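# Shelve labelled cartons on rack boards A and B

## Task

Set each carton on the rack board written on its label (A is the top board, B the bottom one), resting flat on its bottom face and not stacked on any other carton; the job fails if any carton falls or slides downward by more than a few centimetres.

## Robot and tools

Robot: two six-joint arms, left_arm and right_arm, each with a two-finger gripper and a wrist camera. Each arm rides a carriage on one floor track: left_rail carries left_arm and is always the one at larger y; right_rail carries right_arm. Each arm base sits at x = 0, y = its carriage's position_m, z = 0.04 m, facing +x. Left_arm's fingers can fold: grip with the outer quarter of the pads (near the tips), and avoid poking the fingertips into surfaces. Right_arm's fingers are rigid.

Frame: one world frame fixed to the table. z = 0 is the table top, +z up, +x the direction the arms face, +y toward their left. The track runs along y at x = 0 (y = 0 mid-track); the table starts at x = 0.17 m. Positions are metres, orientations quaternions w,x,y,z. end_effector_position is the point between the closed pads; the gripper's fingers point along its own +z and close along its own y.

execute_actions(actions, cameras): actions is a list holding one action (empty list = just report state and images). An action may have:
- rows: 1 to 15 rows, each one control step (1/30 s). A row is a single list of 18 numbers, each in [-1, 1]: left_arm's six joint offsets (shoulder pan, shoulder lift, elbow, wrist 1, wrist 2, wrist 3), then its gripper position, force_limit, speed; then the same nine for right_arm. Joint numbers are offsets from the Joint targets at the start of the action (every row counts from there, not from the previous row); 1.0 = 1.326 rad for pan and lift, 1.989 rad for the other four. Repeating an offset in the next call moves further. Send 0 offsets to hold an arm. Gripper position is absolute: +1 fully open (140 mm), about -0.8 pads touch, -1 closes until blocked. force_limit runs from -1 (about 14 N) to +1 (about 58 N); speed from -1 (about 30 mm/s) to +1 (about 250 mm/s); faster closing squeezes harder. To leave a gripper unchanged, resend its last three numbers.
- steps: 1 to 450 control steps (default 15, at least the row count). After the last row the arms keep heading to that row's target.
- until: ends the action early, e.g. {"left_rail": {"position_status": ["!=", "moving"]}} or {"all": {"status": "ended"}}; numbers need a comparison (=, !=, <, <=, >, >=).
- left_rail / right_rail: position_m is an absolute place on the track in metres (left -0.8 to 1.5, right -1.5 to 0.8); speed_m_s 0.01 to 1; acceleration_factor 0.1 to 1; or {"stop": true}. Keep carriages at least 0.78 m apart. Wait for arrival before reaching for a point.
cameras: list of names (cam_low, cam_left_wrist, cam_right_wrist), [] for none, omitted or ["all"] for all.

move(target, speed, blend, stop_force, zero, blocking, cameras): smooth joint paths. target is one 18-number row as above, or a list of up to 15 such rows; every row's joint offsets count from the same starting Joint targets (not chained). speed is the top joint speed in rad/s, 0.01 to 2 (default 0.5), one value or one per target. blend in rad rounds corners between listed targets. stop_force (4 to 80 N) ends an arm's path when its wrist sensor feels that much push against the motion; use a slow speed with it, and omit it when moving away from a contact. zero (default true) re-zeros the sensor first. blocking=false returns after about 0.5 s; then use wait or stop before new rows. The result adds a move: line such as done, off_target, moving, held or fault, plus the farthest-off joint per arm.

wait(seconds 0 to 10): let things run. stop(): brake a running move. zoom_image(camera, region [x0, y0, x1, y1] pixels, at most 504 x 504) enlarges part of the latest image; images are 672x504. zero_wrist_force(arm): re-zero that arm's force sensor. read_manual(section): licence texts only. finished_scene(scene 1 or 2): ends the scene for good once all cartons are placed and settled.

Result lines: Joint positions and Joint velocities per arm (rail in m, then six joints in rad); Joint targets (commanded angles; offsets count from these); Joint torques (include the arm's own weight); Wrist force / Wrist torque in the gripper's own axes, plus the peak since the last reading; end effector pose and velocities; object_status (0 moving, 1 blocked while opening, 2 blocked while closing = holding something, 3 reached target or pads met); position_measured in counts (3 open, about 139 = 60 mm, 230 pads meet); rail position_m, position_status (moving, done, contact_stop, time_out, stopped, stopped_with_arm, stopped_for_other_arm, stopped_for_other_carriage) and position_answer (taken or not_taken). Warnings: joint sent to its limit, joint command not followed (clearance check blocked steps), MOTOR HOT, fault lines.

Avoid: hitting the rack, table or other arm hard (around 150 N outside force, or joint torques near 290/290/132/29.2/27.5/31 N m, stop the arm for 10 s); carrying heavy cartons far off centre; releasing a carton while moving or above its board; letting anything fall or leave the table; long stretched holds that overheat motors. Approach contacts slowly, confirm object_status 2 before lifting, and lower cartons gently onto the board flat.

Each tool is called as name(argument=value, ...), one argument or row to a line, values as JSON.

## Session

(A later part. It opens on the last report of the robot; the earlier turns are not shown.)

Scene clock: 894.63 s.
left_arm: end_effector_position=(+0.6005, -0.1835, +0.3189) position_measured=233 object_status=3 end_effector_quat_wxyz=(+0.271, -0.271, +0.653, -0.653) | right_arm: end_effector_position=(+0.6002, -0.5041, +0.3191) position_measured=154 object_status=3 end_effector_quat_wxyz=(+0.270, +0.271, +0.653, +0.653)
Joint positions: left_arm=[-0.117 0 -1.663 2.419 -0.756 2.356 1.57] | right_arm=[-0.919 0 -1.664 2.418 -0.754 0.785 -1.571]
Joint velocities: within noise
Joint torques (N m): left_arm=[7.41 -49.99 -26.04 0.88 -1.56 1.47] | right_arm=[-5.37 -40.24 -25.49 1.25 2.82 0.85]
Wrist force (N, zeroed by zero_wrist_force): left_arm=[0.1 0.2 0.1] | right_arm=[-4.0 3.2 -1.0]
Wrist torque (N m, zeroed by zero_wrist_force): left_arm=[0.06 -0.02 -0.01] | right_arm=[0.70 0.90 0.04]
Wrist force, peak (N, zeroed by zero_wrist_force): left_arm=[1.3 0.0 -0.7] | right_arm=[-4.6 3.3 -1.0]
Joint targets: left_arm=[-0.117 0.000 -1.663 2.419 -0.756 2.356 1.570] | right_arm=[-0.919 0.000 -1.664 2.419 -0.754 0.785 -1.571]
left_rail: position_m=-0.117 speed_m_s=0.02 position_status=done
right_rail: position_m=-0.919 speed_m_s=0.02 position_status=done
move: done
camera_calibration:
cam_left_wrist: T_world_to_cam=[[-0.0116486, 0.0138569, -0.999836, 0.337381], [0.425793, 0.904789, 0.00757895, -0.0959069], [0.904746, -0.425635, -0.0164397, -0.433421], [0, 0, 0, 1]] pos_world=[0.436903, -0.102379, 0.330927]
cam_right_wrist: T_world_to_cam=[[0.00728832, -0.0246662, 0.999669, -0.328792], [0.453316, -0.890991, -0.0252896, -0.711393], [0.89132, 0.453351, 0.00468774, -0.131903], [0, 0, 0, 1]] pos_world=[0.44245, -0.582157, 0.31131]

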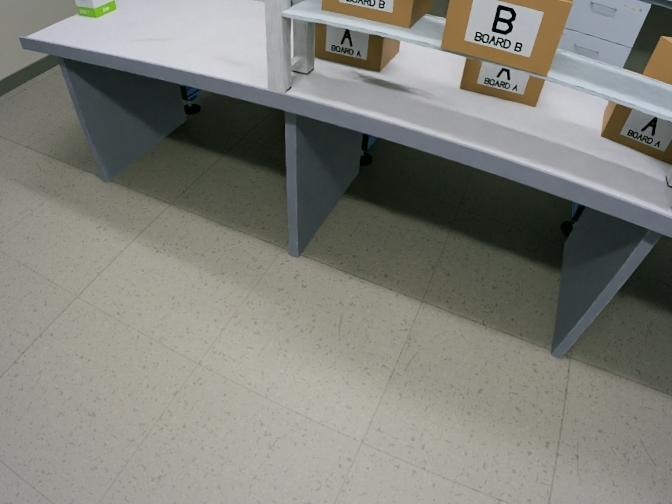

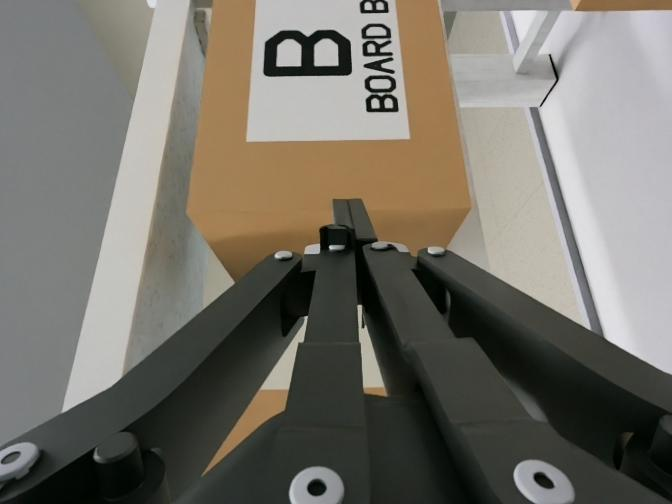

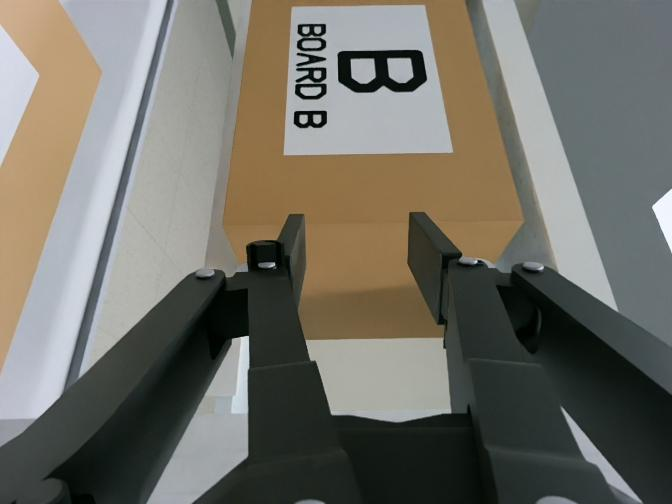

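execute_actions(
  actions=[
    {"left_rail":{"position_m":-0.264,"speed_m_s":0.2,"acceleration_factor":1},"right_rail":{"position_m":-1.06,"speed_m_s":0.3,"acceleration_factor":1},"steps":120,"until":{"all":{"status":"ended"}}},
  ],
  cameras=[],
)

move(
  target=[0,0.0982,-0.063,-0.0025,0,0,-1,1,-1,0,0,0,0,0,0,-0.2,1,-1],
  speed=0.06,
)

Scene clock: 904.70 s.
left_arm: end_effector_position=(+0.6004, -0.3304, +0.3189) position_measured=233 object_status=3 end_effector_quat_wxyz=(+0.271, -0.271, +0.653, -0.653) end_effector_velocity=(+0.000, -0.001, +0.000) end_effector_angular_velocity=(+0.001, +0.001, +0.001) | right_arm: end_effector_position=(+0.6001, -0.6450, +0.3191) position_measured=154 object_status=3 end_effector_quat_wxyz=(+0.270, +0.271, +0.653, +0.653)
Joint positions: left_arm=[-0.264 0 -1.663 2.419 -0.756 2.356 1.57] | right_arm=[-1.06 0 -1.664 2.419 -0.754 0.785 -1.571]
Joint velocities: left_arm=[-0.001 0 0.001 0 0.001 -0.001 0.001] | right_arm=[within noise]
Joint torques (N m): left_arm=[8.53 -51.42 -33.91 0.28 -1.96 1.03] | right_arm=[10.61 -39.04 -31.69 0.75 2.79 0.77]
Wrist force (N, zeroed by zero_wrist_force): left_arm=[0.6 0.0 0.2] | right_arm=[-3.6 3.1 -1.2]
Wrist torque (N m, zeroed by zero_wrist_force): left_arm=[0.05 -0.12 -0.01] | right_arm=[0.67 0.82 0.04]
Wrist force, peak (N, zeroed by zero_wrist_force): left_arm=[1.3 -0.1 1.0] | right_arm=[-5.2 3.4 -2.1]
Joint targets: left_arm=[-0.264 0.000 -1.663 2.419 -0.756 2.356 1.570] | right_arm=[-1.060 0.000 -1.664 2.419 -0.754 0.785 -1.571]
Tool commands: left_gripper/position=-1.0 left_gripper/force_limit=+1.0 left_gripper/speed=-1.0 right_gripper/position=-0.2 right_gripper/force_limit=+1.0 right_gripper/speed=-1.0
left_rail: position_m=-0.264 speed_m_s=0.20 position_status=done
right_rail: position_m=-1.060 speed_m_s=0.30 position_status=done
No camera images: "cameras" was empty.

Scene clock: 907.27 s.
left_arm: end_effector_position=(+0.6781, -0.3305, +0.3190) position_measured=233 object_status=3 end_effector_quat_wxyz=(+0.271, -0.271, +0.653, -0.653) | right_arm: end_effector_position=(+0.6001, -0.6451, +0.3191) position_measured=154 object_status=3 end_effector_quat_wxyz=(+0.270, +0.271, +0.653, +0.653)
Joint positions: left_arm=[-0.264 0 -1.533 2.294 -0.761 2.356 1.57] | right_arm=[-1.06 0 -1.664 2.419 -0.754 0.785 -1.571]
Joint velocities: within noise
Joint torques (N m): left_arm=[4.53 -18.6 -47.86 -4.6 -1.19 0.99] | right_arm=[11.15 -38.71 -36.84 0.16 3.11 0.82]
Wrist force (N, zeroed by zero_wrist_force): left_arm=[1.5 0.6 -0.7] | right_arm=[-3.9 3.1 -1.3]
Wrist torque (N m, zeroed by zero_wrist_force): left_arm=[0.06 -0.01 0.00] | right_arm=[0.66 0.89 0.03]
Wrist force, peak (N, zeroed by zero_wrist_force): left_arm=[4.9 -4.0 -4.1] | right_arm=[-4.3 3.6 -0.9]
Joint targets: left_arm=[-0.264 0.000 -1.533 2.294 -0.761 2.356 1.570] | right_arm=[-1.060 0.000 -1.664 2.419 -0.754 0.785 -1.571]
left_rail: position_m=-0.264 speed_m_s=0.20 position_status=done
right_rail: position_m=-1.060 speed_m_s=0.30 position_status=done
move: done
camera_calibration:
cam_left_wrist: T_world_to_cam=[[-0.0115999, 0.0138569, -0.999837, 0.340416], [0.425789, 0.904791, 0.00759974, 0.00410302], [0.904748, -0.425631, -0.0163956, -0.56617], [0, 0, 0, 1]] pos_world=[0.514443, -0.249409, 0.331047]
cam_right_wrist: T_world_to_cam=[[0.00729282, -0.0246662, 0.999669, -0.33226], [0.453324, -0.890987, -0.0252916, -0.836954], [0.891316, 0.453359, 0.00468397, -0.0678606], [0, 0, 0, 1]] pos_world=[0.44232, -0.723145, 0.3113]

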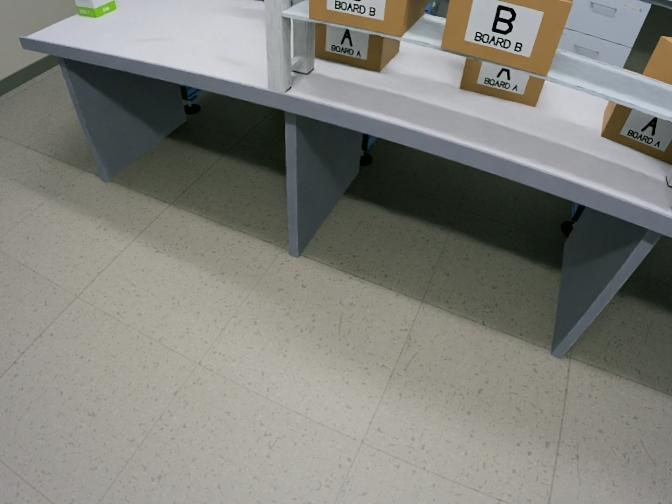

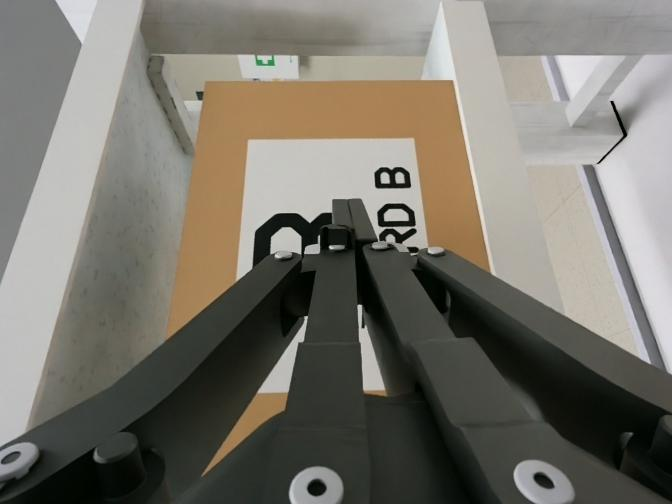

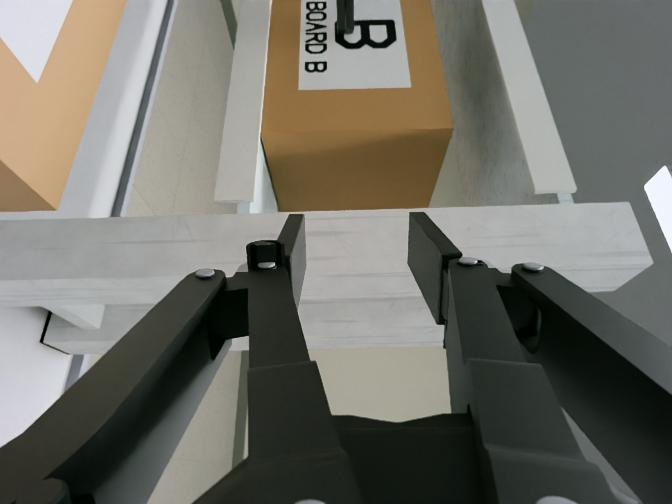

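move(
  target=[
    [0,-0.02,0.0155,-0.001,0,0,-1,1,-1,0,0,0,0,0,0,-0.2,1,-1],
    [0,-0.4646,0.0282,0.2815,0,0,-1,1,-1,0,-0.3659,-0.0347,0.278,0,0,-0.2,1,-1],
  ],
  speed=[0.1,0.5],
  cameras=[],
)

execute_actions(
  actions=[
    {"left_rail":{"position_m":0.6,"speed_m_s":0.6},"right_rail":{"position_m":-0.25,"speed_m_s":0.5},"steps":200,"until":{"all":{"status":"ended"}}},
  ],
)

Scene clock: 925.97 s.
left_arm: end_effector_position=(+0.4664, -0.3305, +0.4999) position_measured=233 object_status=3 end_effector_quat_wxyz=(+0.271, -0.271, +0.653, -0.653) | right_arm: end_effector_position=(+0.4662, -0.6450, +0.5001) position_measured=154 object_status=3 end_effector_quat_wxyz=(+0.271, +0.270, +0.653, +0.653)
Joint positions: left_arm=[-0.264 0 -2.149 2.35 -0.202 2.356 1.57] | right_arm=[-1.06 0 -2.149 2.35 -0.201 0.785 -1.571]
Joint velocities: within noise
Joint torques (N m): left_arm=[-0.95 -18.96 -39.8 1.38 -0.17 1.08] | right_arm=[8.28 -11.36 -51.12 1.05 3.04 0.57]
Wrist force (N, zeroed by zero_wrist_force): left_arm=[0.4 -0.4 0.0] | right_arm=[-4.1 3.4 -1.6]
Wrist torque (N m, zeroed by zero_wrist_force): left_arm=[-0.06 -0.09 -0.01] | right_arm=[0.73 0.93 -0.03]
Wrist force, peak (N, zeroed by zero_wrist_force): left_arm=[1.6 -1.5 -1.3] | right_arm=[-2.8 4.8 -2.5]
Joint targets: left_arm=[-0.264 0.000 -2.149 2.350 -0.201 2.356 1.570] | right_arm=[-1.060 0.000 -2.149 2.350 -0.201 0.785 -1.571]
left_rail: position_m=-0.264 speed_m_s=0.20 position_status=done
right_rail: position_m=-1.060 speed_m_s=0.30 position_status=done
move: done
No camera images: "cameras" was empty.

Scene clock: 928.57 s.
left_arm: end_effector_position=(+0.4663, +0.5333, +0.5000) position_measured=233 object_status=3 end_effector_quat_wxyz=(+0.271, -0.271, +0.653, -0.653) end_effector_velocity=(+0.000, +0.001, -0.001) end_effector_angular_velocity=(+0.000, +0.001, +0.000) | right_arm: end_effector_position=(+0.4662, -0.4951, +0.5001) position_measured=154 object_status=3 end_effector_quat_wxyz=(+0.271, +0.270, +0.653, +0.653)
Joint positions: left_arm=[0.6 0 -2.149 2.35 -0.201 2.356 1.57] | right_arm=[-0.91 0 -2.149 2.35 -0.201 0.785 -1.571]
Joint velocities: left_arm=[0.001 0 0 0.002 -0.002 0 0] | right_arm=[within noise]
Joint torques (N m): left_arm=[-2.31 -16.63 -44.89 0.41 1.3 1.89] | right_arm=[-3.64 -6.65 -46.28 0.41 2.86 0.44]
Wrist force (N, zeroed by zero_wrist_force): left_arm=[0.0 -0.5 -0.1] | right_arm=[-4.0 2.9 -1.2]
Wrist torque (N m, zeroed by zero_wrist_force): left_arm=[-0.08 -0.01 0.00] | right_arm=[0.64 0.90 -0.03]
Wrist force, peak (N, zeroed by zero_wrist_force): left_arm=[1.5 -0.3 1.3] | right_arm=[-5.5 3.1 -3.0]
Joint targets: left_arm=[0.600 0.000 -2.149 2.350 -0.201 2.356 1.570] | right_arm=[-0.910 0.000 -2.149 2.350 -0.201 0.785 -1.571]
Tool commands: left_gripper/position=-1.0 left_gripper/force_limit=+1.0 left_gripper/speed=-1.0 right_gripper/position=-0.2 right_gripper/force_limit=+1.0 right_gripper/speed=-1.0
left_rail: position_m=0.600 speed_m_s=0.60 position_status=done
right_rail: position_m=-0.910 speed_m_s=0.50 position_status=stopped_for_other_carriage position_answer=taken
camera_calibration:
cam_left_wrist: T_world_to_cam=[[-0.0115248, 0.013857, -0.999838, 0.506852], [0.425788, 0.904791, 0.00763178, -0.688752], [0.90475, -0.425631, -0.0163277, -0.00393802], [0, 0, 0, 1]] pos_world=[0.302667, 0.614477, 0.511962]
cam_right_wrist: T_world_to_cam=[[0.0060211, -0.0246658, 0.999678, -0.507989], [0.453366, -0.890982, -0.0247145, -0.638305], [0.891304, 0.453368, 0.00581796, -0.0178609], [0, 0, 0, 1]] pos_world=[0.308364, -0.573151, 0.492154]

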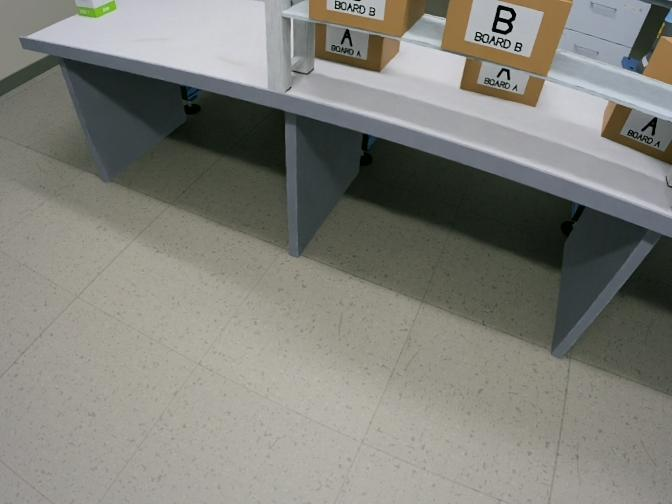

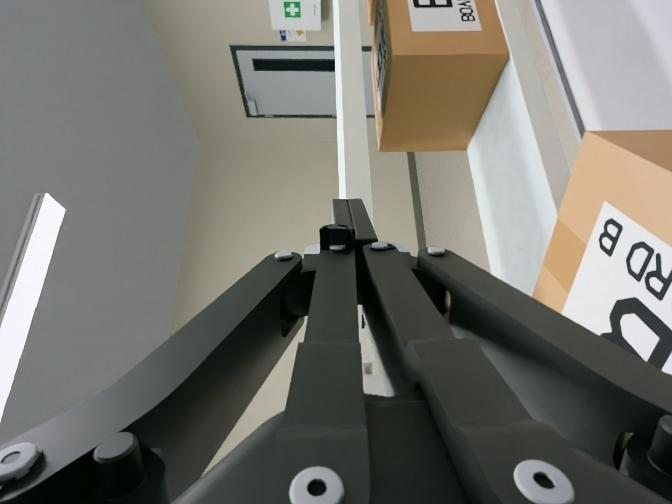

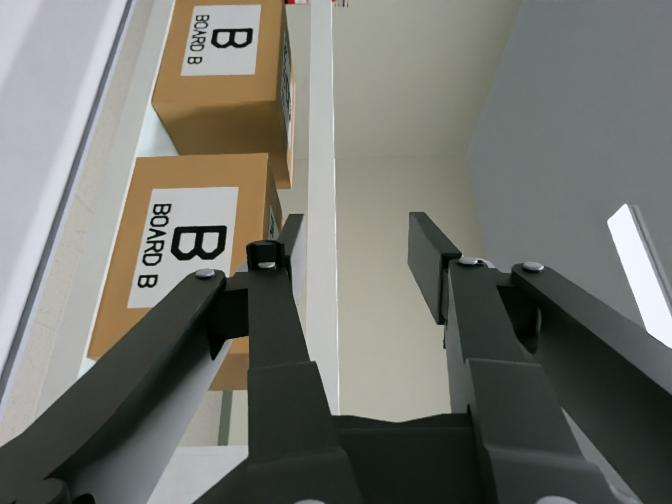

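execute_actions(
  actions=[
    {"left_rail":{"position_m":0.80,"speed_m_s":0.6},"right_rail":{"position_m":-0.20,"speed_m_s":0.6},"steps":200,"until":{"all":{"status":"ended"}}},
  ],
)

Scene clock: 934.30 s.
left_arm: end_effector_position=(+0.4663, +0.7335, +0.5000) position_measured=233 object_status=3 end_effector_quat_wxyz=(+0.271, -0.271, +0.653, -0.653) | right_arm: end_effector_position=(+0.4662, +0.2149, +0.5001) position_measured=154 object_status=3 end_effector_quat_wxyz=(+0.271, +0.270, +0.653, +0.653) end_effector_velocity=(-0.001, +0.002, +0.001) end_effector_angular_velocity=(+0.000, -0.003, +0.002)
Joint positions: left_arm=[0.8 0 -2.149 2.35 -0.201 2.356 1.57] | right_arm=[-0.2 0 -2.149 2.35 -0.201 0.785 -1.571]
Joint velocities: left_arm=[within noise] | right_arm=[0.001 0.001 -0.001 0 -0.002 -0.001 0]
Joint torques (N m): left_arm=[-8.59 -12.84 -57.05 -1.05 1.69 1.44] | right_arm=[-13.89 -0.61 -36.15 -1.09 2.55 0.41]
Wrist force (N, zeroed by zero_wrist_force): left_arm=[0.1 -0.1 -0.1] | right_arm=[-3.9 3.0 -1.3]
Wrist torque (N m, zeroed by zero_wrist_force): left_arm=[-0.02 -0.04 -0.01] | right_arm=[0.66 0.89 -0.03]
Wrist force, peak (N, zeroed by zero_wrist_force): left_arm=[1.4 -0.5 1.0] | right_arm=[-5.4 3.1 -2.3]
Joint targets: left_arm=[0.800 0.000 -2.149 2.350 -0.201 2.356 1.570] | right_arm=[-0.200 0.000 -2.149 2.350 -0.201 0.785 -1.571]
Tool commands: left_gripper/position=-1.0 left_gripper/force_limit=+1.0 left_gripper/speed=-1.0 right_gripper/position=-0.2 right_gripper/force_limit=+1.0 right_gripper/speed=-1.0
left_rail: position_m=0.800 speed_m_s=0.60 position_status=done
right_rail: position_m=-0.200 speed_m_s=0.60 position_status=done
camera_calibration:
cam_left_wrist: T_world_to_cam=[[-0.0115252, 0.0138568, -0.999838, 0.504079], [0.42579, 0.90479, 0.00763145, -0.869836], [0.904748, -0.425633, -0.0163279, 0.0812502], [0, 0, 0, 1]] pos_world=[0.302666, 0.814616, 0.511962]
cam_right_wrist: T_world_to_cam=[[0.00602054, -0.0246658, 0.999678, -0.490477], [0.453354, -0.890988, -0.0247144, -0.00573269], [0.89131, 0.453357, 0.00581812, -0.339743], [0, 0, 0, 1]] pos_world=[0.308368, 0.136819, 0.492154]

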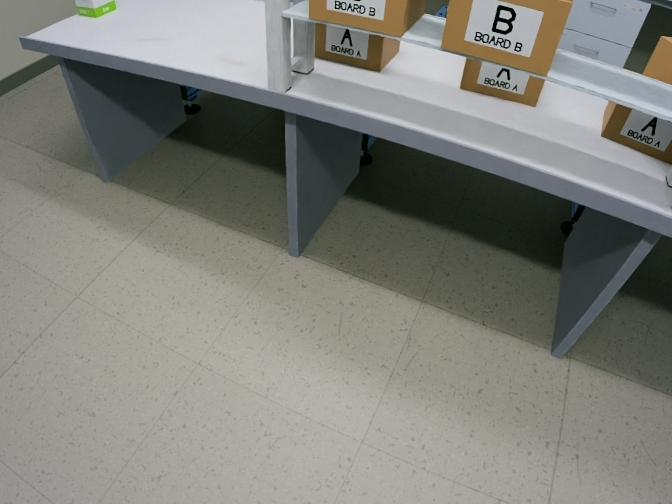

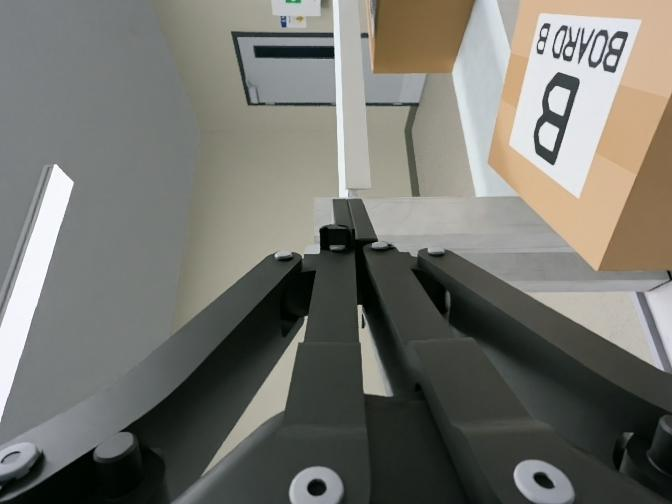

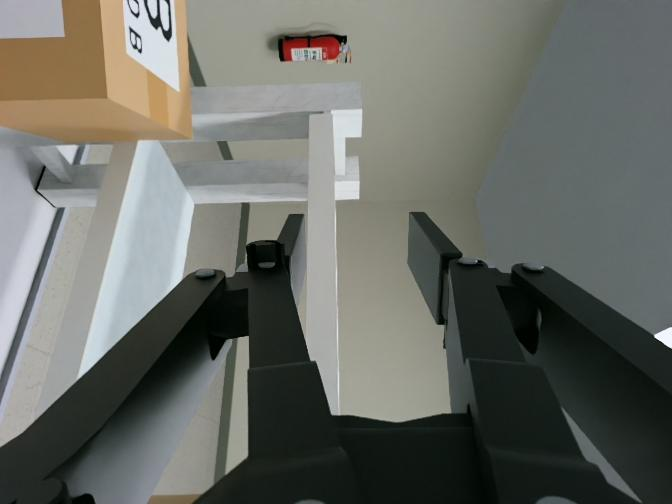

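execute_actions(
  actions=[
    {"left_rail":{"position_m":0.82,"speed_m_s":0.3},"right_rail":{"position_m":-0.07,"speed_m_s":0.3},"steps":200,"until":{"all":{"status":"ended"}}},
  ],
  cameras=[],
)

move(
  target=[0,0.3965,0.1242,-0.3885,0,0,-1,1,-1,0,0.4225,0.1080,-0.3896,0,0,-0.2,1,-1],
  speed=0.4,
)

Scene clock: 1020.57 s.
left_arm: end_effector_position=(+0.4663, +0.7535, +0.5000) position_measured=233 object_status=3 end_effector_quat_wxyz=(+0.271, -0.271, +0.653, -0.653) | right_arm: end_effector_position=(+0.4662, +0.3449, +0.5001) position_measured=154 object_status=3 end_effector_quat_wxyz=(+0.271, +0.270, +0.653, +0.653) end_effector_velocity=(+0.001, +0.000, +0.000) end_effector_angular_velocity=(+0.001, +0.000, -0.004)
Joint positions: left_arm=[0.82 0 -2.149 2.35 -0.201 2.356 1.57] | right_arm=[-0.07 0 -2.149 2.35 -0.201 0.785 -1.571]
Joint velocities: left_arm=[within noise] | right_arm=[0.001 -0.001 0 0 -0.001 0.003 0.002]
Joint torques (N m): left_arm=[-12.91 -11.47 -60.01 -2.14 1.22 1.63] | right_arm=[-9.42 4.29 -36.69 -2.29 2.79 0.65]
Wrist force (N, zeroed by zero_wrist_force): left_arm=[0.2 -0.1 0.1] | right_arm=[-3.9 3.1 -1.3]
Wrist torque (N m, zeroed by zero_wrist_force): left_arm=[-0.01 -0.05 0.00] | right_arm=[0.68 0.89 -0.03]
Wrist force, peak (N, zeroed by zero_wrist_force): left_arm=[1.1 -0.1 1.1] | right_arm=[-5.3 3.2 -2.4]
Joint targets: left_arm=[0.820 0.000 -2.149 2.350 -0.201 2.356 1.570] | right_arm=[-0.070 0.000 -2.149 2.350 -0.201 0.785 -1.571]
Tool commands: left_gripper/position=-1.0 left_gripper/force_limit=+1.0 left_gripper/speed=-1.0 right_gripper/position=-0.2 right_gripper/force_limit=+1.0 right_gripper/speed=-1.0
left_rail: position_m=0.820 speed_m_s=0.30 position_status=done
right_rail: position_m=-0.070 speed_m_s=0.30 position_status=done
No camera images: "cameras" was empty.

Scene clock: 1023.10 s.
left_arm: end_effector_position=(+0.5303, +0.7535, +0.2402) position_measured=233 object_status=3 end_effector_quat_wxyz=(+0.271, -0.271, +0.653, -0.653) | right_arm: end_effector_position=(+0.5503, +0.3450, +0.2403) position_measured=154 object_status=3 end_effector_quat_wxyz=(+0.271, +0.270, +0.653, +0.653)
Joint positions: left_arm=[0.82 0 -1.623 2.597 -0.974 2.356 1.57] | right_arm=[-0.07 0 -1.589 2.564 -0.976 0.785 -1.571]
Joint velocities: within noise
Joint torques (N m): left_arm=[-11.42 -1.71 -18.03 -4.75 1.53 1.55] | right_arm=[-7.71 -15.98 -17.23 -6.57 2.66 0.52]
Wrist force (N, zeroed by zero_wrist_force): left_arm=[0.3 -0.1 -0.2] | right_arm=[-3.9 3.3 -1.2]
Wrist torque (N m, zeroed by zero_wrist_force): left_arm=[-0.01 -0.08 0.00] | right_arm=[0.75 0.87 0.00]
Wrist force, peak (N, zeroed by zero_wrist_force): left_arm=[1.0 -1.9 -0.6] | right_arm=[-4.5 3.8 -1.5]
Joint targets: left_arm=[0.820 0.000 -1.623 2.597 -0.974 2.356 1.570] | right_arm=[-0.070 0.000 -1.589 2.564 -0.976 0.785 -1.571]
left_rail: position_m=0.820 speed_m_s=0.30 position_status=done
right_rail: position_m=-0.070 speed_m_s=0.30 position_status=done
move: done
camera_calibration:
cam_left_wrist: T_world_to_cam=[[-0.0115547, 0.0138568, -0.999837, 0.244823], [0.425793, 0.904788, 0.00761883, -0.913209], [0.904747, -0.425636, -0.0163547, 0.027614], [0, 0, 0, 1]] pos_world=[0.366683, 0.834622, 0.252193]
cam_right_wrist: T_world_to_cam=[[0.00613234, -0.0246658, 0.999677, -0.228092], [0.453351, -0.890988, -0.024765, 0.0656046], [0.891311, 0.453356, 0.00571842, -0.472149], [0, 0, 0, 1]] pos_world=[0.392488, 0.266878, 0.232343]

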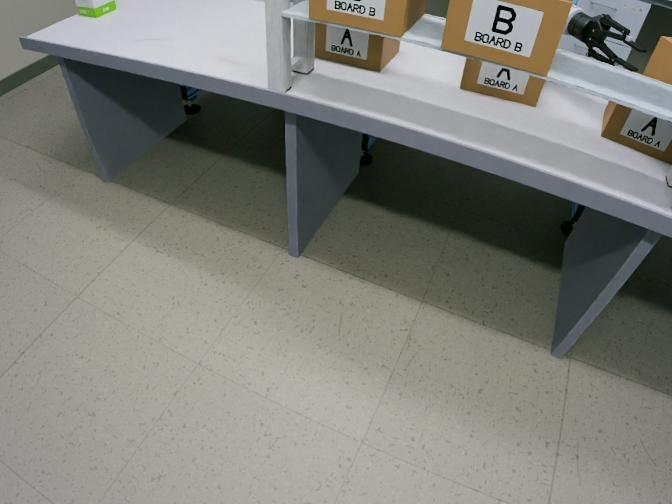

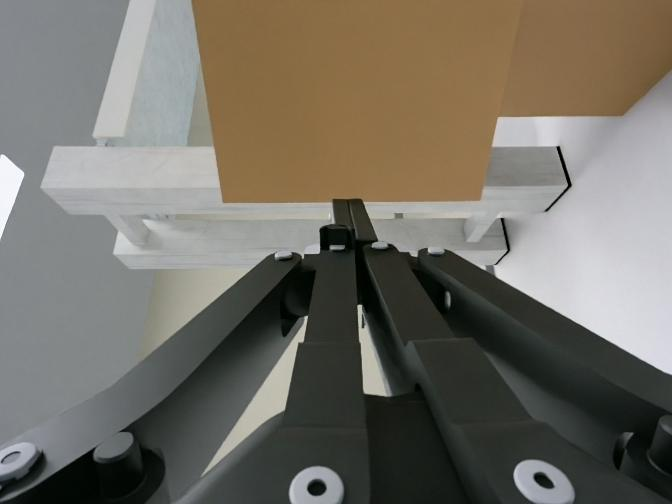

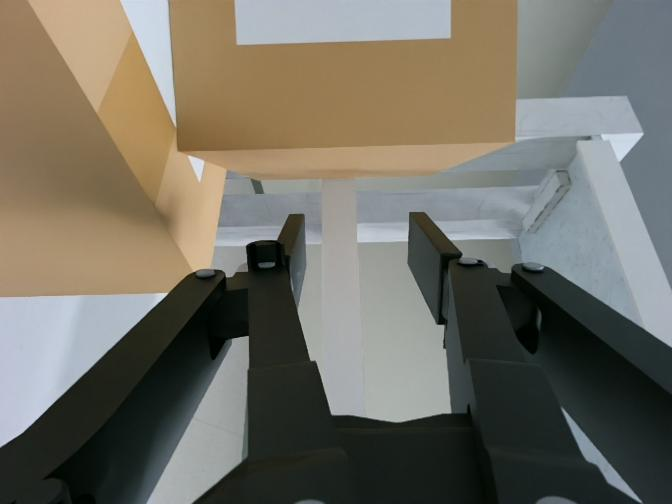

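zero_wrist_force(
  arm="right_arm",
)

execute_actions(
  actions=[
    {"left_rail":{"position_m":0.79,"speed_m_s":0.03},"right_rail":{"position_m":-0.03,"speed_m_s":0.03},"steps":120,"until":{"all":{"status":"ended"}}},
  ],
  cameras=[],
)

execute_actions(
  actions=[
    {"left_rail":{"position_m":0.783,"speed_m_s":0.02},"right_rail":{"position_m":-0.02,"speed_m_s":0.02},"steps":120,"until":{"all":{"status":"ended"}}},
  ],
)

Wrist force sensor zeroed.

Scene clock: 1033.60 s.
left_arm: end_effector_position=(+0.5303, +0.7234, +0.2401) position_measured=233 object_status=3 end_effector_quat_wxyz=(+0.271, -0.271, +0.653, -0.653) | right_arm: end_effector_position=(+0.5503, +0.3850, +0.2402) position_measured=154 object_status=3 end_effector_quat_wxyz=(+0.271, +0.270, +0.653, +0.653)
Joint positions: left_arm=[0.79 0 -1.623 2.597 -0.974 2.356 1.57] | right_arm=[-0.03 0 -1.589 2.564 -0.976 0.785 -1.571]
Joint velocities: within noise
Joint torques (N m): left_arm=[-10.78 -3.48 -26.32 -3.19 1.52 1.5] | right_arm=[-3.37 -16.89 -24.87 -4.61 2.51 0.74]
Wrist force (N, zeroed by zero_wrist_force): left_arm=[0.2 -0.2 0.0] | right_arm=[-1.6 0.1 -1.1]
Wrist torque (N m, zeroed by zero_wrist_force): left_arm=[-0.02 -0.04 0.00] | right_arm=[0.06 0.07 -0.04]
Wrist force, peak (N, zeroed by zero_wrist_force): left_arm=[-0.6 0.0 -1.2] | right_arm=[-1.5 -0.3 -1.5]
Joint targets: left_arm=[0.790 0.000 -1.623 2.597 -0.974 2.356 1.570] | right_arm=[-0.030 0.000 -1.589 2.564 -0.976 0.785 -1.571]
Tool commands: left_gripper/position=-1.0 left_gripper/force_limit=+1.0 left_gripper/speed=-1.0 right_gripper/position=-0.2 right_gripper/force_limit=+1.0 right_gripper/speed=-1.0
left_rail: position_m=0.790 speed_m_s=0.03 position_status=done
right_rail: position_m=-0.030 speed_m_s=0.03 position_status=done
No camera images: "cameras" was empty.

Scene clock: 1034.40 s.
left_arm: end_effector_position=(+0.5303, +0.7164, +0.2401) position_measured=233 object_status=3 end_effector_quat_wxyz=(+0.271, -0.271, +0.653, -0.653) | right_arm: end_effector_position=(+0.5503, +0.3950, +0.2402) position_measured=154 object_status=3 end_effector_quat_wxyz=(+0.271, +0.270, +0.653, +0.653)
Joint positions: left_arm=[0.783 0 -1.623 2.597 -0.974 2.356 1.57] | right_arm=[-0.02 0 -1.589 2.564 -0.976 0.785 -1.571]
Joint velocities: within noise
Joint torques (N m): left_arm=[-8.79 -5.43 -28.13 -3.18 1.08 1.62] | right_arm=[-4.18 -17.1 -26.64 -4.42 0.5 0.48]
Wrist force (N, zeroed by zero_wrist_force): left_arm=[-0.9 -0.5 -2.7] | right_arm=[-4.4 -0.1 -4.1]
Wrist torque (N m, zeroed by zero_wrist_force): left_arm=[-0.04 -0.06 -0.01] | right_arm=[0.16 -0.04 -0.13]
Wrist force, peak (N, zeroed by zero_wrist_force): left_arm=[-1.0 -0.3 -4.3] | right_arm=[-7.7 0.1 -7.1]
Joint targets: left_arm=[0.783 0.000 -1.623 2.597 -0.974 2.356 1.570] | right_arm=[-0.020 0.000 -1.589 2.564 -0.976 0.785 -1.571]
Tool commands: left_gripper/position=-1.0 left_gripper/force_limit=+1.0 left_gripper/speed=-1.0 right_gripper/position=-0.2 right_gripper/force_limit=+1.0 right_gripper/speed=-1.0
left_rail: position_m=0.783 speed_m_s=0.02 position_status=done
right_rail: position_m=-0.020 speed_m_s=0.02 position_status=done
camera_calibration:
cam_left_wrist: T_world_to_cam=[[-0.0115855, 0.0138569, -0.999837, 0.245284], [0.425795, 0.904788, 0.0076058, -0.879668], [0.904746, -0.425637, -0.0163826, 0.0118629], [0, 0, 0, 1]] pos_world=[0.366667, 0.797563, 0.252129]
cam_right_wrist: T_world_to_cam=[[0.00616102, -0.0246659, 0.999677, -0.226803], [0.45332, -0.891003, -0.0247783, 0.110224], [0.891327, 0.453326, 0.00569206, -0.494826], [0, 0, 0, 1]] pos_world=[0.392482, 0.316934, 0.232278]

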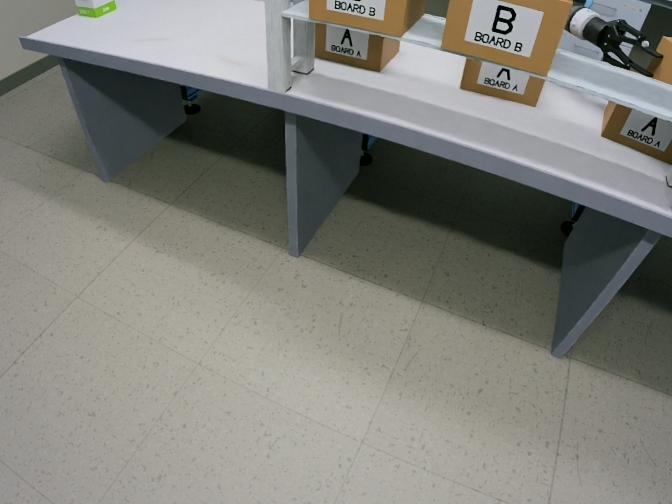

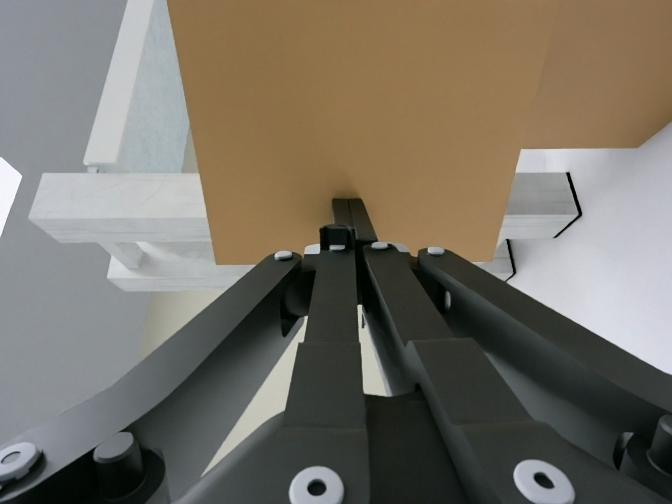

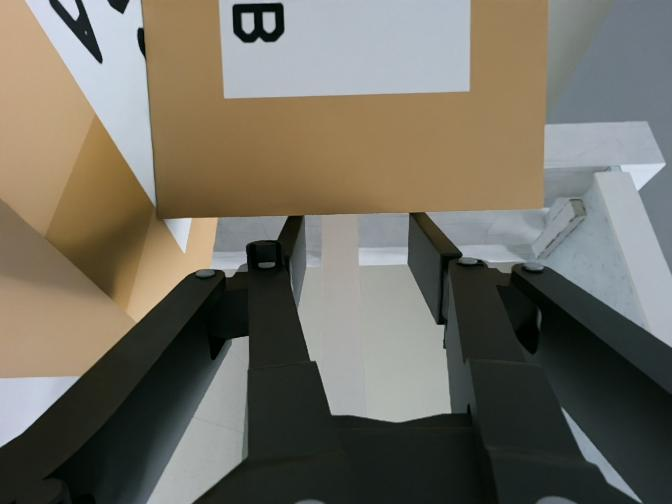

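execute_actions(
  actions=[
    {"left_rail":{"position_m":0.780},"right_rail":{"position_m":-0.017},"steps":60,"until":{"all":{"status":"ended"}}},
  ],
  cameras=[],
)

move(
  target=[0,0.026,-0.0162,-0.0012,0,0,-1,1,-1,0,-0.026,0.0162,0.0012,0,0,-0.2,1,-1],
  speed=0.04,
)

Scene clock: 1041.60 s.
left_arm: end_effector_position=(+0.5303, +0.7135, +0.2401) position_measured=233 object_status=3 end_effector_quat_wxyz=(+0.271, -0.271, +0.653, -0.653) | right_arm: end_effector_position=(+0.5503, +0.3979, +0.2402) position_measured=154 object_status=3 end_effector_quat_wxyz=(+0.271, +0.270, +0.653, +0.653)
Joint positions: left_arm=[0.78 0 -1.623 2.597 -0.974 2.356 1.57] | right_arm=[-0.017 0 -1.589 2.564 -0.976 0.785 -1.571]
Joint velocities: within noise
Joint torques (N m): left_arm=[-10.35 -7.23 -34.12 -1.44 0.75 1.4] | right_arm=[0.58 -17.73 -31.76 -2.84 -2.84 0.63]
Wrist force (N, zeroed by zero_wrist_force): left_arm=[-9.1 -3.2 -14.4] | right_arm=[-8.7 -1.4 -9.1]
Wrist torque (N m, zeroed by zero_wrist_force): left_arm=[0.10 -0.19 -0.05] | right_arm=[0.27 -0.05 -0.21]
Wrist force, peak (N, zeroed by zero_wrist_force): left_arm=[-9.1 -3.2 -14.4] | right_arm=[-8.7 -1.4 -9.1]
Joint targets: left_arm=[0.780 0.000 -1.623 2.597 -0.974 2.356 1.570] | right_arm=[-0.017 0.000 -1.589 2.564 -0.976 0.785 -1.571]
Tool commands: left_gripper/position=-1.0 left_gripper/force_limit=+1.0 left_gripper/speed=-1.0 right_gripper/position=-0.2 right_gripper/force_limit=+1.0 right_gripper/speed=-1.0
left_rail: position_m=0.780 speed_m_s=0.02 position_status=done
right_rail: position_m=-0.017 speed_m_s=0.02 position_status=done
No camera images: "cameras" was empty.

Scene clock: 1042.80 s.
left_arm: end_effector_position=(+0.5502, +0.7134, +0.2402) position_measured=233 object_status=3 end_effector_quat_wxyz=(+0.271, -0.271, +0.653, -0.653) | right_arm: end_effector_position=(+0.5303, +0.3980, +0.2402) position_measured=154 object_status=3 end_effector_quat_wxyz=(+0.271, +0.270, +0.653, +0.653)
Joint positions: left_arm=[0.78 0 -1.589 2.565 -0.976 2.356 1.57] | right_arm=[-0.017 0 -1.623 2.596 -0.974 0.785 -1.571]
Joint velocities: within noise
Joint torques (N m): left_arm=[-11.09 -7 -40.08 -5.21 2.72 1.51] | right_arm=[1.49 -34.92 -18.83 0.99 -0.42 0.33]
Wrist force (N, zeroed by zero_wrist_force): left_arm=[-9.3 -0.7 -8.2] | right_arm=[-9.4 -0.1 -9.1]
Wrist torque (N m, zeroed by zero_wrist_force): left_arm=[-0.06 -0.30 0.01] | right_arm=[0.24 -0.09 -0.12]
Wrist force, peak (N, zeroed by zero_wrist_force): left_arm=[-13.6 -0.9 -16.0] | right_arm=[-15.7 -1.8 -14.9]
Joint targets: left_arm=[0.780 0.000 -1.589 2.565 -0.976 2.356 1.570] | right_arm=[-0.017 0.000 -1.623 2.597 -0.974 0.785 -1.571]
left_rail: position_m=0.780 speed_m_s=0.02 position_status=done
right_rail: position_m=-0.017 speed_m_s=0.02 position_status=done
move: done
camera_calibration:
cam_left_wrist: T_world_to_cam=[[-0.0114433, 0.0138566, -0.999839, 0.245535], [0.425772, 0.904798, 0.00766639, -0.885476], [0.904758, -0.425615, -0.0162536, -0.00749954], [0, 0, 0, 1]] pos_world=[0.386605, 0.794582, 0.252162]
cam_right_wrist: T_world_to_cam=[[0.00627925, -0.0246656, 0.999676, -0.22663], [0.453369, -0.890977, -0.0248314, 0.121899], [0.891301, 0.453378, 0.00558795, -0.478389], [0, 0, 0, 1]] pos_world=[0.372546, 0.319911, 0.232257]

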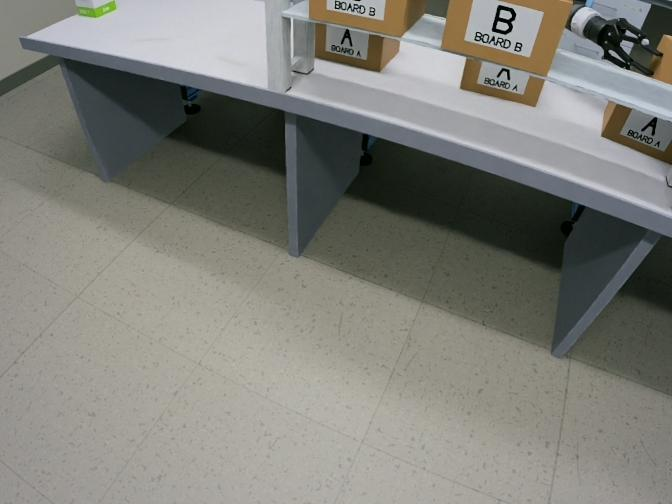

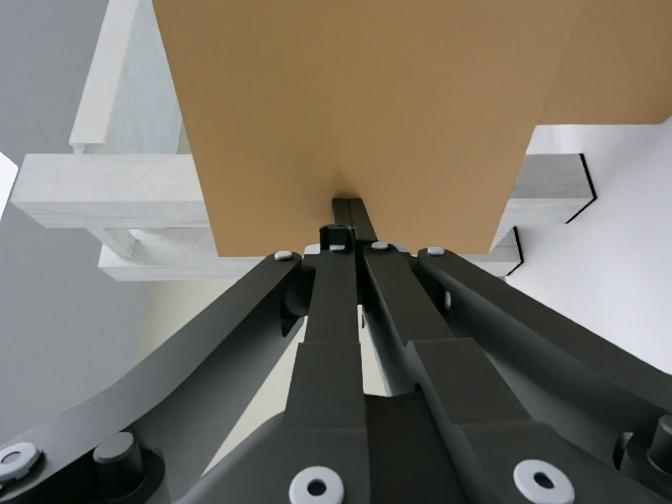

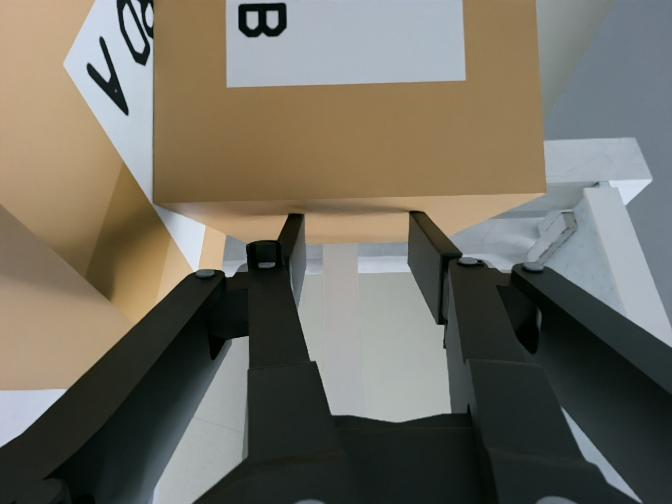

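move(
  target=[0,0.013,-0.0081,-0.0006,0,0,-1,1,-1,0,-0.013,0.0081,0.0006,0,0,-0.2,1,-1],
  speed=0.04,
  cameras=[],
)

execute_actions(
  actions=[
    {"left_rail":{"position_m":0.779},"right_rail":{"position_m":-0.016},"steps":60,"until":{"all":{"status":"ended"}}},
  ],
  cameras=[],
)

move(
  target=[0,0.013,-0.0081,-0.0006,0,0,-1,1,-1,0,-0.013,0.0081,0.0006,0,0,-0.2,1,-1],
  speed=0.04,
)

Scene clock: 1050.87 s.
left_arm: end_effector_position=(+0.5602, +0.7134, +0.2399) position_measured=233 object_status=3 end_effector_quat_wxyz=(+0.271, -0.271, +0.653, -0.653) | right_arm: end_effector_position=(+0.5203, +0.3980, +0.2399) position_measured=154 object_status=3 end_effector_quat_wxyz=(+0.271, +0.270, +0.653, +0.653)
Joint positions: left_arm=[0.78 0 -1.572 2.549 -0.978 2.356 1.57] | right_arm=[-0.017 0 -1.64 2.613 -0.973 0.785 -1.571]
Joint velocities: within noise
Joint torques (N m): left_arm=[-12.3 -7.43 -41.32 -5.23 -0.36 1.14] | right_arm=[3.49 -31.6 -17.99 1.33 0.68 0.56]
Wrist force (N, zeroed by zero_wrist_force): left_arm=[0.2 0.0 -0.6] | right_arm=[-2.2 -0.9 0.4]
Wrist torque (N m, zeroed by zero_wrist_force): left_arm=[-0.02 -0.02 0.00] | right_arm=[-0.19 0.27 0.05]
Wrist force, peak (N, zeroed by zero_wrist_force): left_arm=[-9.6 0.6 -7.9] | right_arm=[-10.0 -0.5 -9.1]
Joint targets: left_arm=[0.780 0.000 -1.571 2.549 -0.978 2.356 1.570] | right_arm=[-0.017 0.000 -1.640 2.613 -0.972 0.785 -1.571]
left_rail: position_m=0.780 speed_m_s=0.02 position_status=done
right_rail: position_m=-0.017 speed_m_s=0.02 position_status=done
move: done
No camera images: "cameras" was empty.

Scene clock: 1051.37 s.
left_arm: end_effector_position=(+0.5604, +0.7125, +0.2399) position_measured=233 object_status=3 end_effector_quat_wxyz=(+0.271, -0.271, +0.653, -0.653) | right_arm: end_effector_position=(+0.5202, +0.3989, +0.2399) position_measured=154 object_status=3 end_effector_quat_wxyz=(+0.271, +0.270, +0.653, +0.653)
Joint positions: left_arm=[0.779 0 -1.571 2.549 -0.978 2.356 1.57] | right_arm=[-0.016 0 -1.64 2.613 -0.972 0.785 -1.571]
Joint velocities: within noise
Joint torques (N m): left_arm=[-10.41 -8.84 -40.46 -5.15 0.78 1.22] | right_arm=[5.17 -32.5 -20.36 0.83 0.75 0.56]
Wrist force (N, zeroed by zero_wrist_force): left_arm=[-9.7 -1.0 -11.7] | right_arm=[-9.1 0.8 -13.0]
Wrist torque (N m, zeroed by zero_wrist_force): left_arm=[-0.03 -0.27 -0.01] | right_arm=[0.03 0.32 -0.03]
Wrist force, peak (N, zeroed by zero_wrist_force): left_arm=[-9.7 -1.0 -11.7] | right_arm=[-9.1 0.8 -13.0]
Joint targets: left_arm=[0.779 0.000 -1.571 2.549 -0.978 2.356 1.570] | right_arm=[-0.016 0.000 -1.640 2.613 -0.972 0.785 -1.571]
Tool commands: left_gripper/position=-1.0 left_gripper/force_limit=+1.0 left_gripper/speed=-1.0 right_gripper/position=-0.2 right_gripper/force_limit=+1.0 right_gripper/speed=-1.0
left_rail: position_m=0.779 speed_m_s=0.02 position_status=done
right_rail: position_m=-0.016 speed_m_s=0.02 position_status=done
No camera images: "cameras" was empty.

Scene clock: 1052.17 s.
left_arm: end_effector_position=(+0.5703, +0.7124, +0.2395) position_measured=233 object_status=3 end_effector_quat_wxyz=(+0.271, -0.271, +0.653, -0.653) | right_arm: end_effector_position=(+0.5103, +0.3990, +0.2394) position_measured=154 object_status=3 end_effector_quat_wxyz=(+0.271, +0.270, +0.653, +0.653)
Joint positions: left_arm=[0.779 0 -1.554 2.533 -0.979 2.356 1.57] | right_arm=[-0.016 0 -1.657 2.629 -0.971 0.785 -1.571]
Joint velocities: within noise
Joint torques (N m): left_arm=[-9.29 -9.06 -42.11 -5.25 2.37 1.14] | right_arm=[5.96 -35.27 -18.5 1.23 0.61 0.55]
Wrist force (N, zeroed by zero_wrist_force): left_arm=[0.1 -0.1 -0.8] | right_arm=[-2.2 -0.7 0.5]
Wrist torque (N m, zeroed by zero_wrist_force): left_arm=[-0.02 -0.02 0.00] | right_arm=[-0.14 0.31 0.04]
Wrist force, peak (N, zeroed by zero_wrist_force): left_arm=[-9.7 -1.9 -12.2] | right_arm=[-9.4 0.6 -13.2]
Joint targets: left_arm=[0.779 0.000 -1.554 2.532 -0.979 2.356 1.570] | right_arm=[-0.016 0.000 -1.658 2.629 -0.971 0.785 -1.571]
left_rail: position_m=0.779 speed_m_s=0.02 position_status=done
right_rail: position_m=-0.016 speed_m_s=0.02 position_status=done
move: done
camera_calibration:
cam_left_wrist: T_world_to_cam=[[-0.0113235, 0.0138569, -0.99984, 0.245034], [0.425792, 0.904788, 0.00771737, -0.893078], [0.90475, -0.425636, -0.0161456, -0.0261236], [0, 0, 0, 1]] pos_world=[0.406675, 0.793531, 0.251465]
cam_right_wrist: T_world_to_cam=[[0.00642489, -0.0246659, 0.999675, -0.225776], [0.453344, -0.890988, -0.0248978, 0.131923], [0.891312, 0.453357, 0.00545763, -0.460971], [0, 0, 0, 1]] pos_world=[0.352513, 0.320957, 0.231503]

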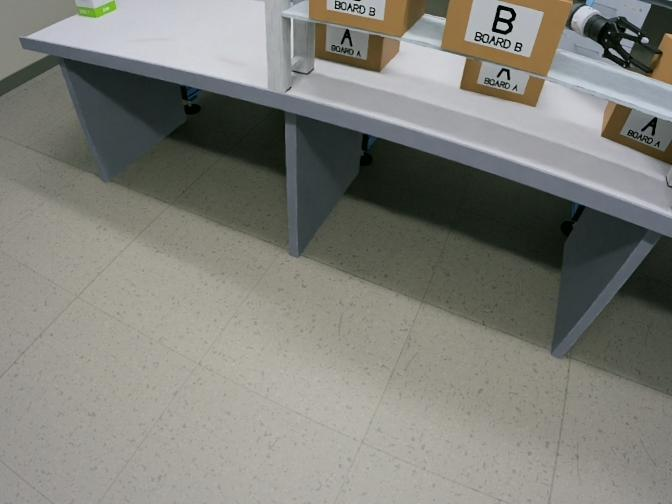

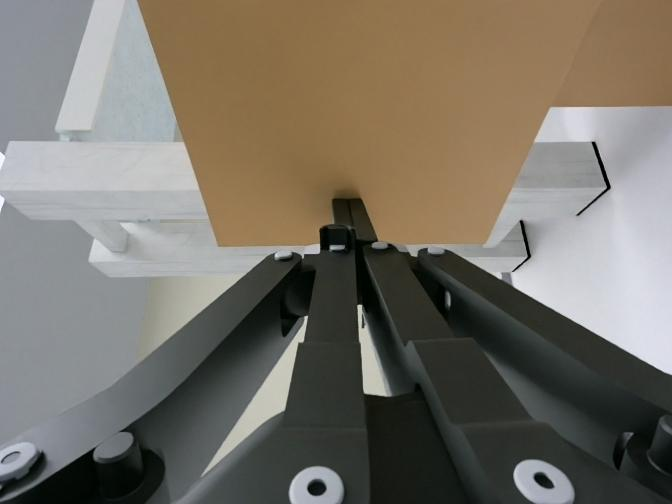

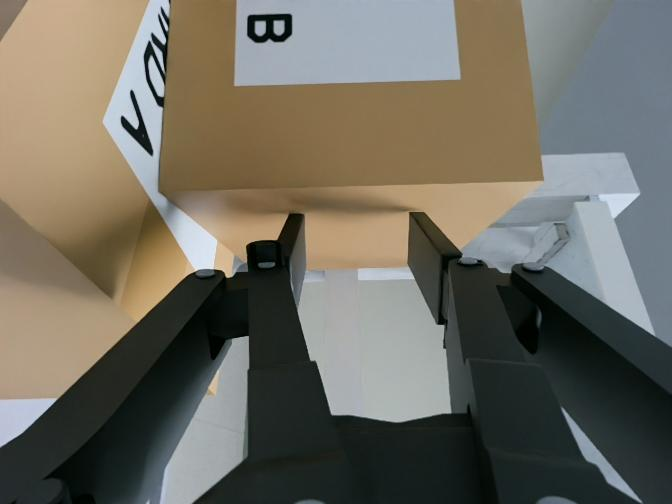

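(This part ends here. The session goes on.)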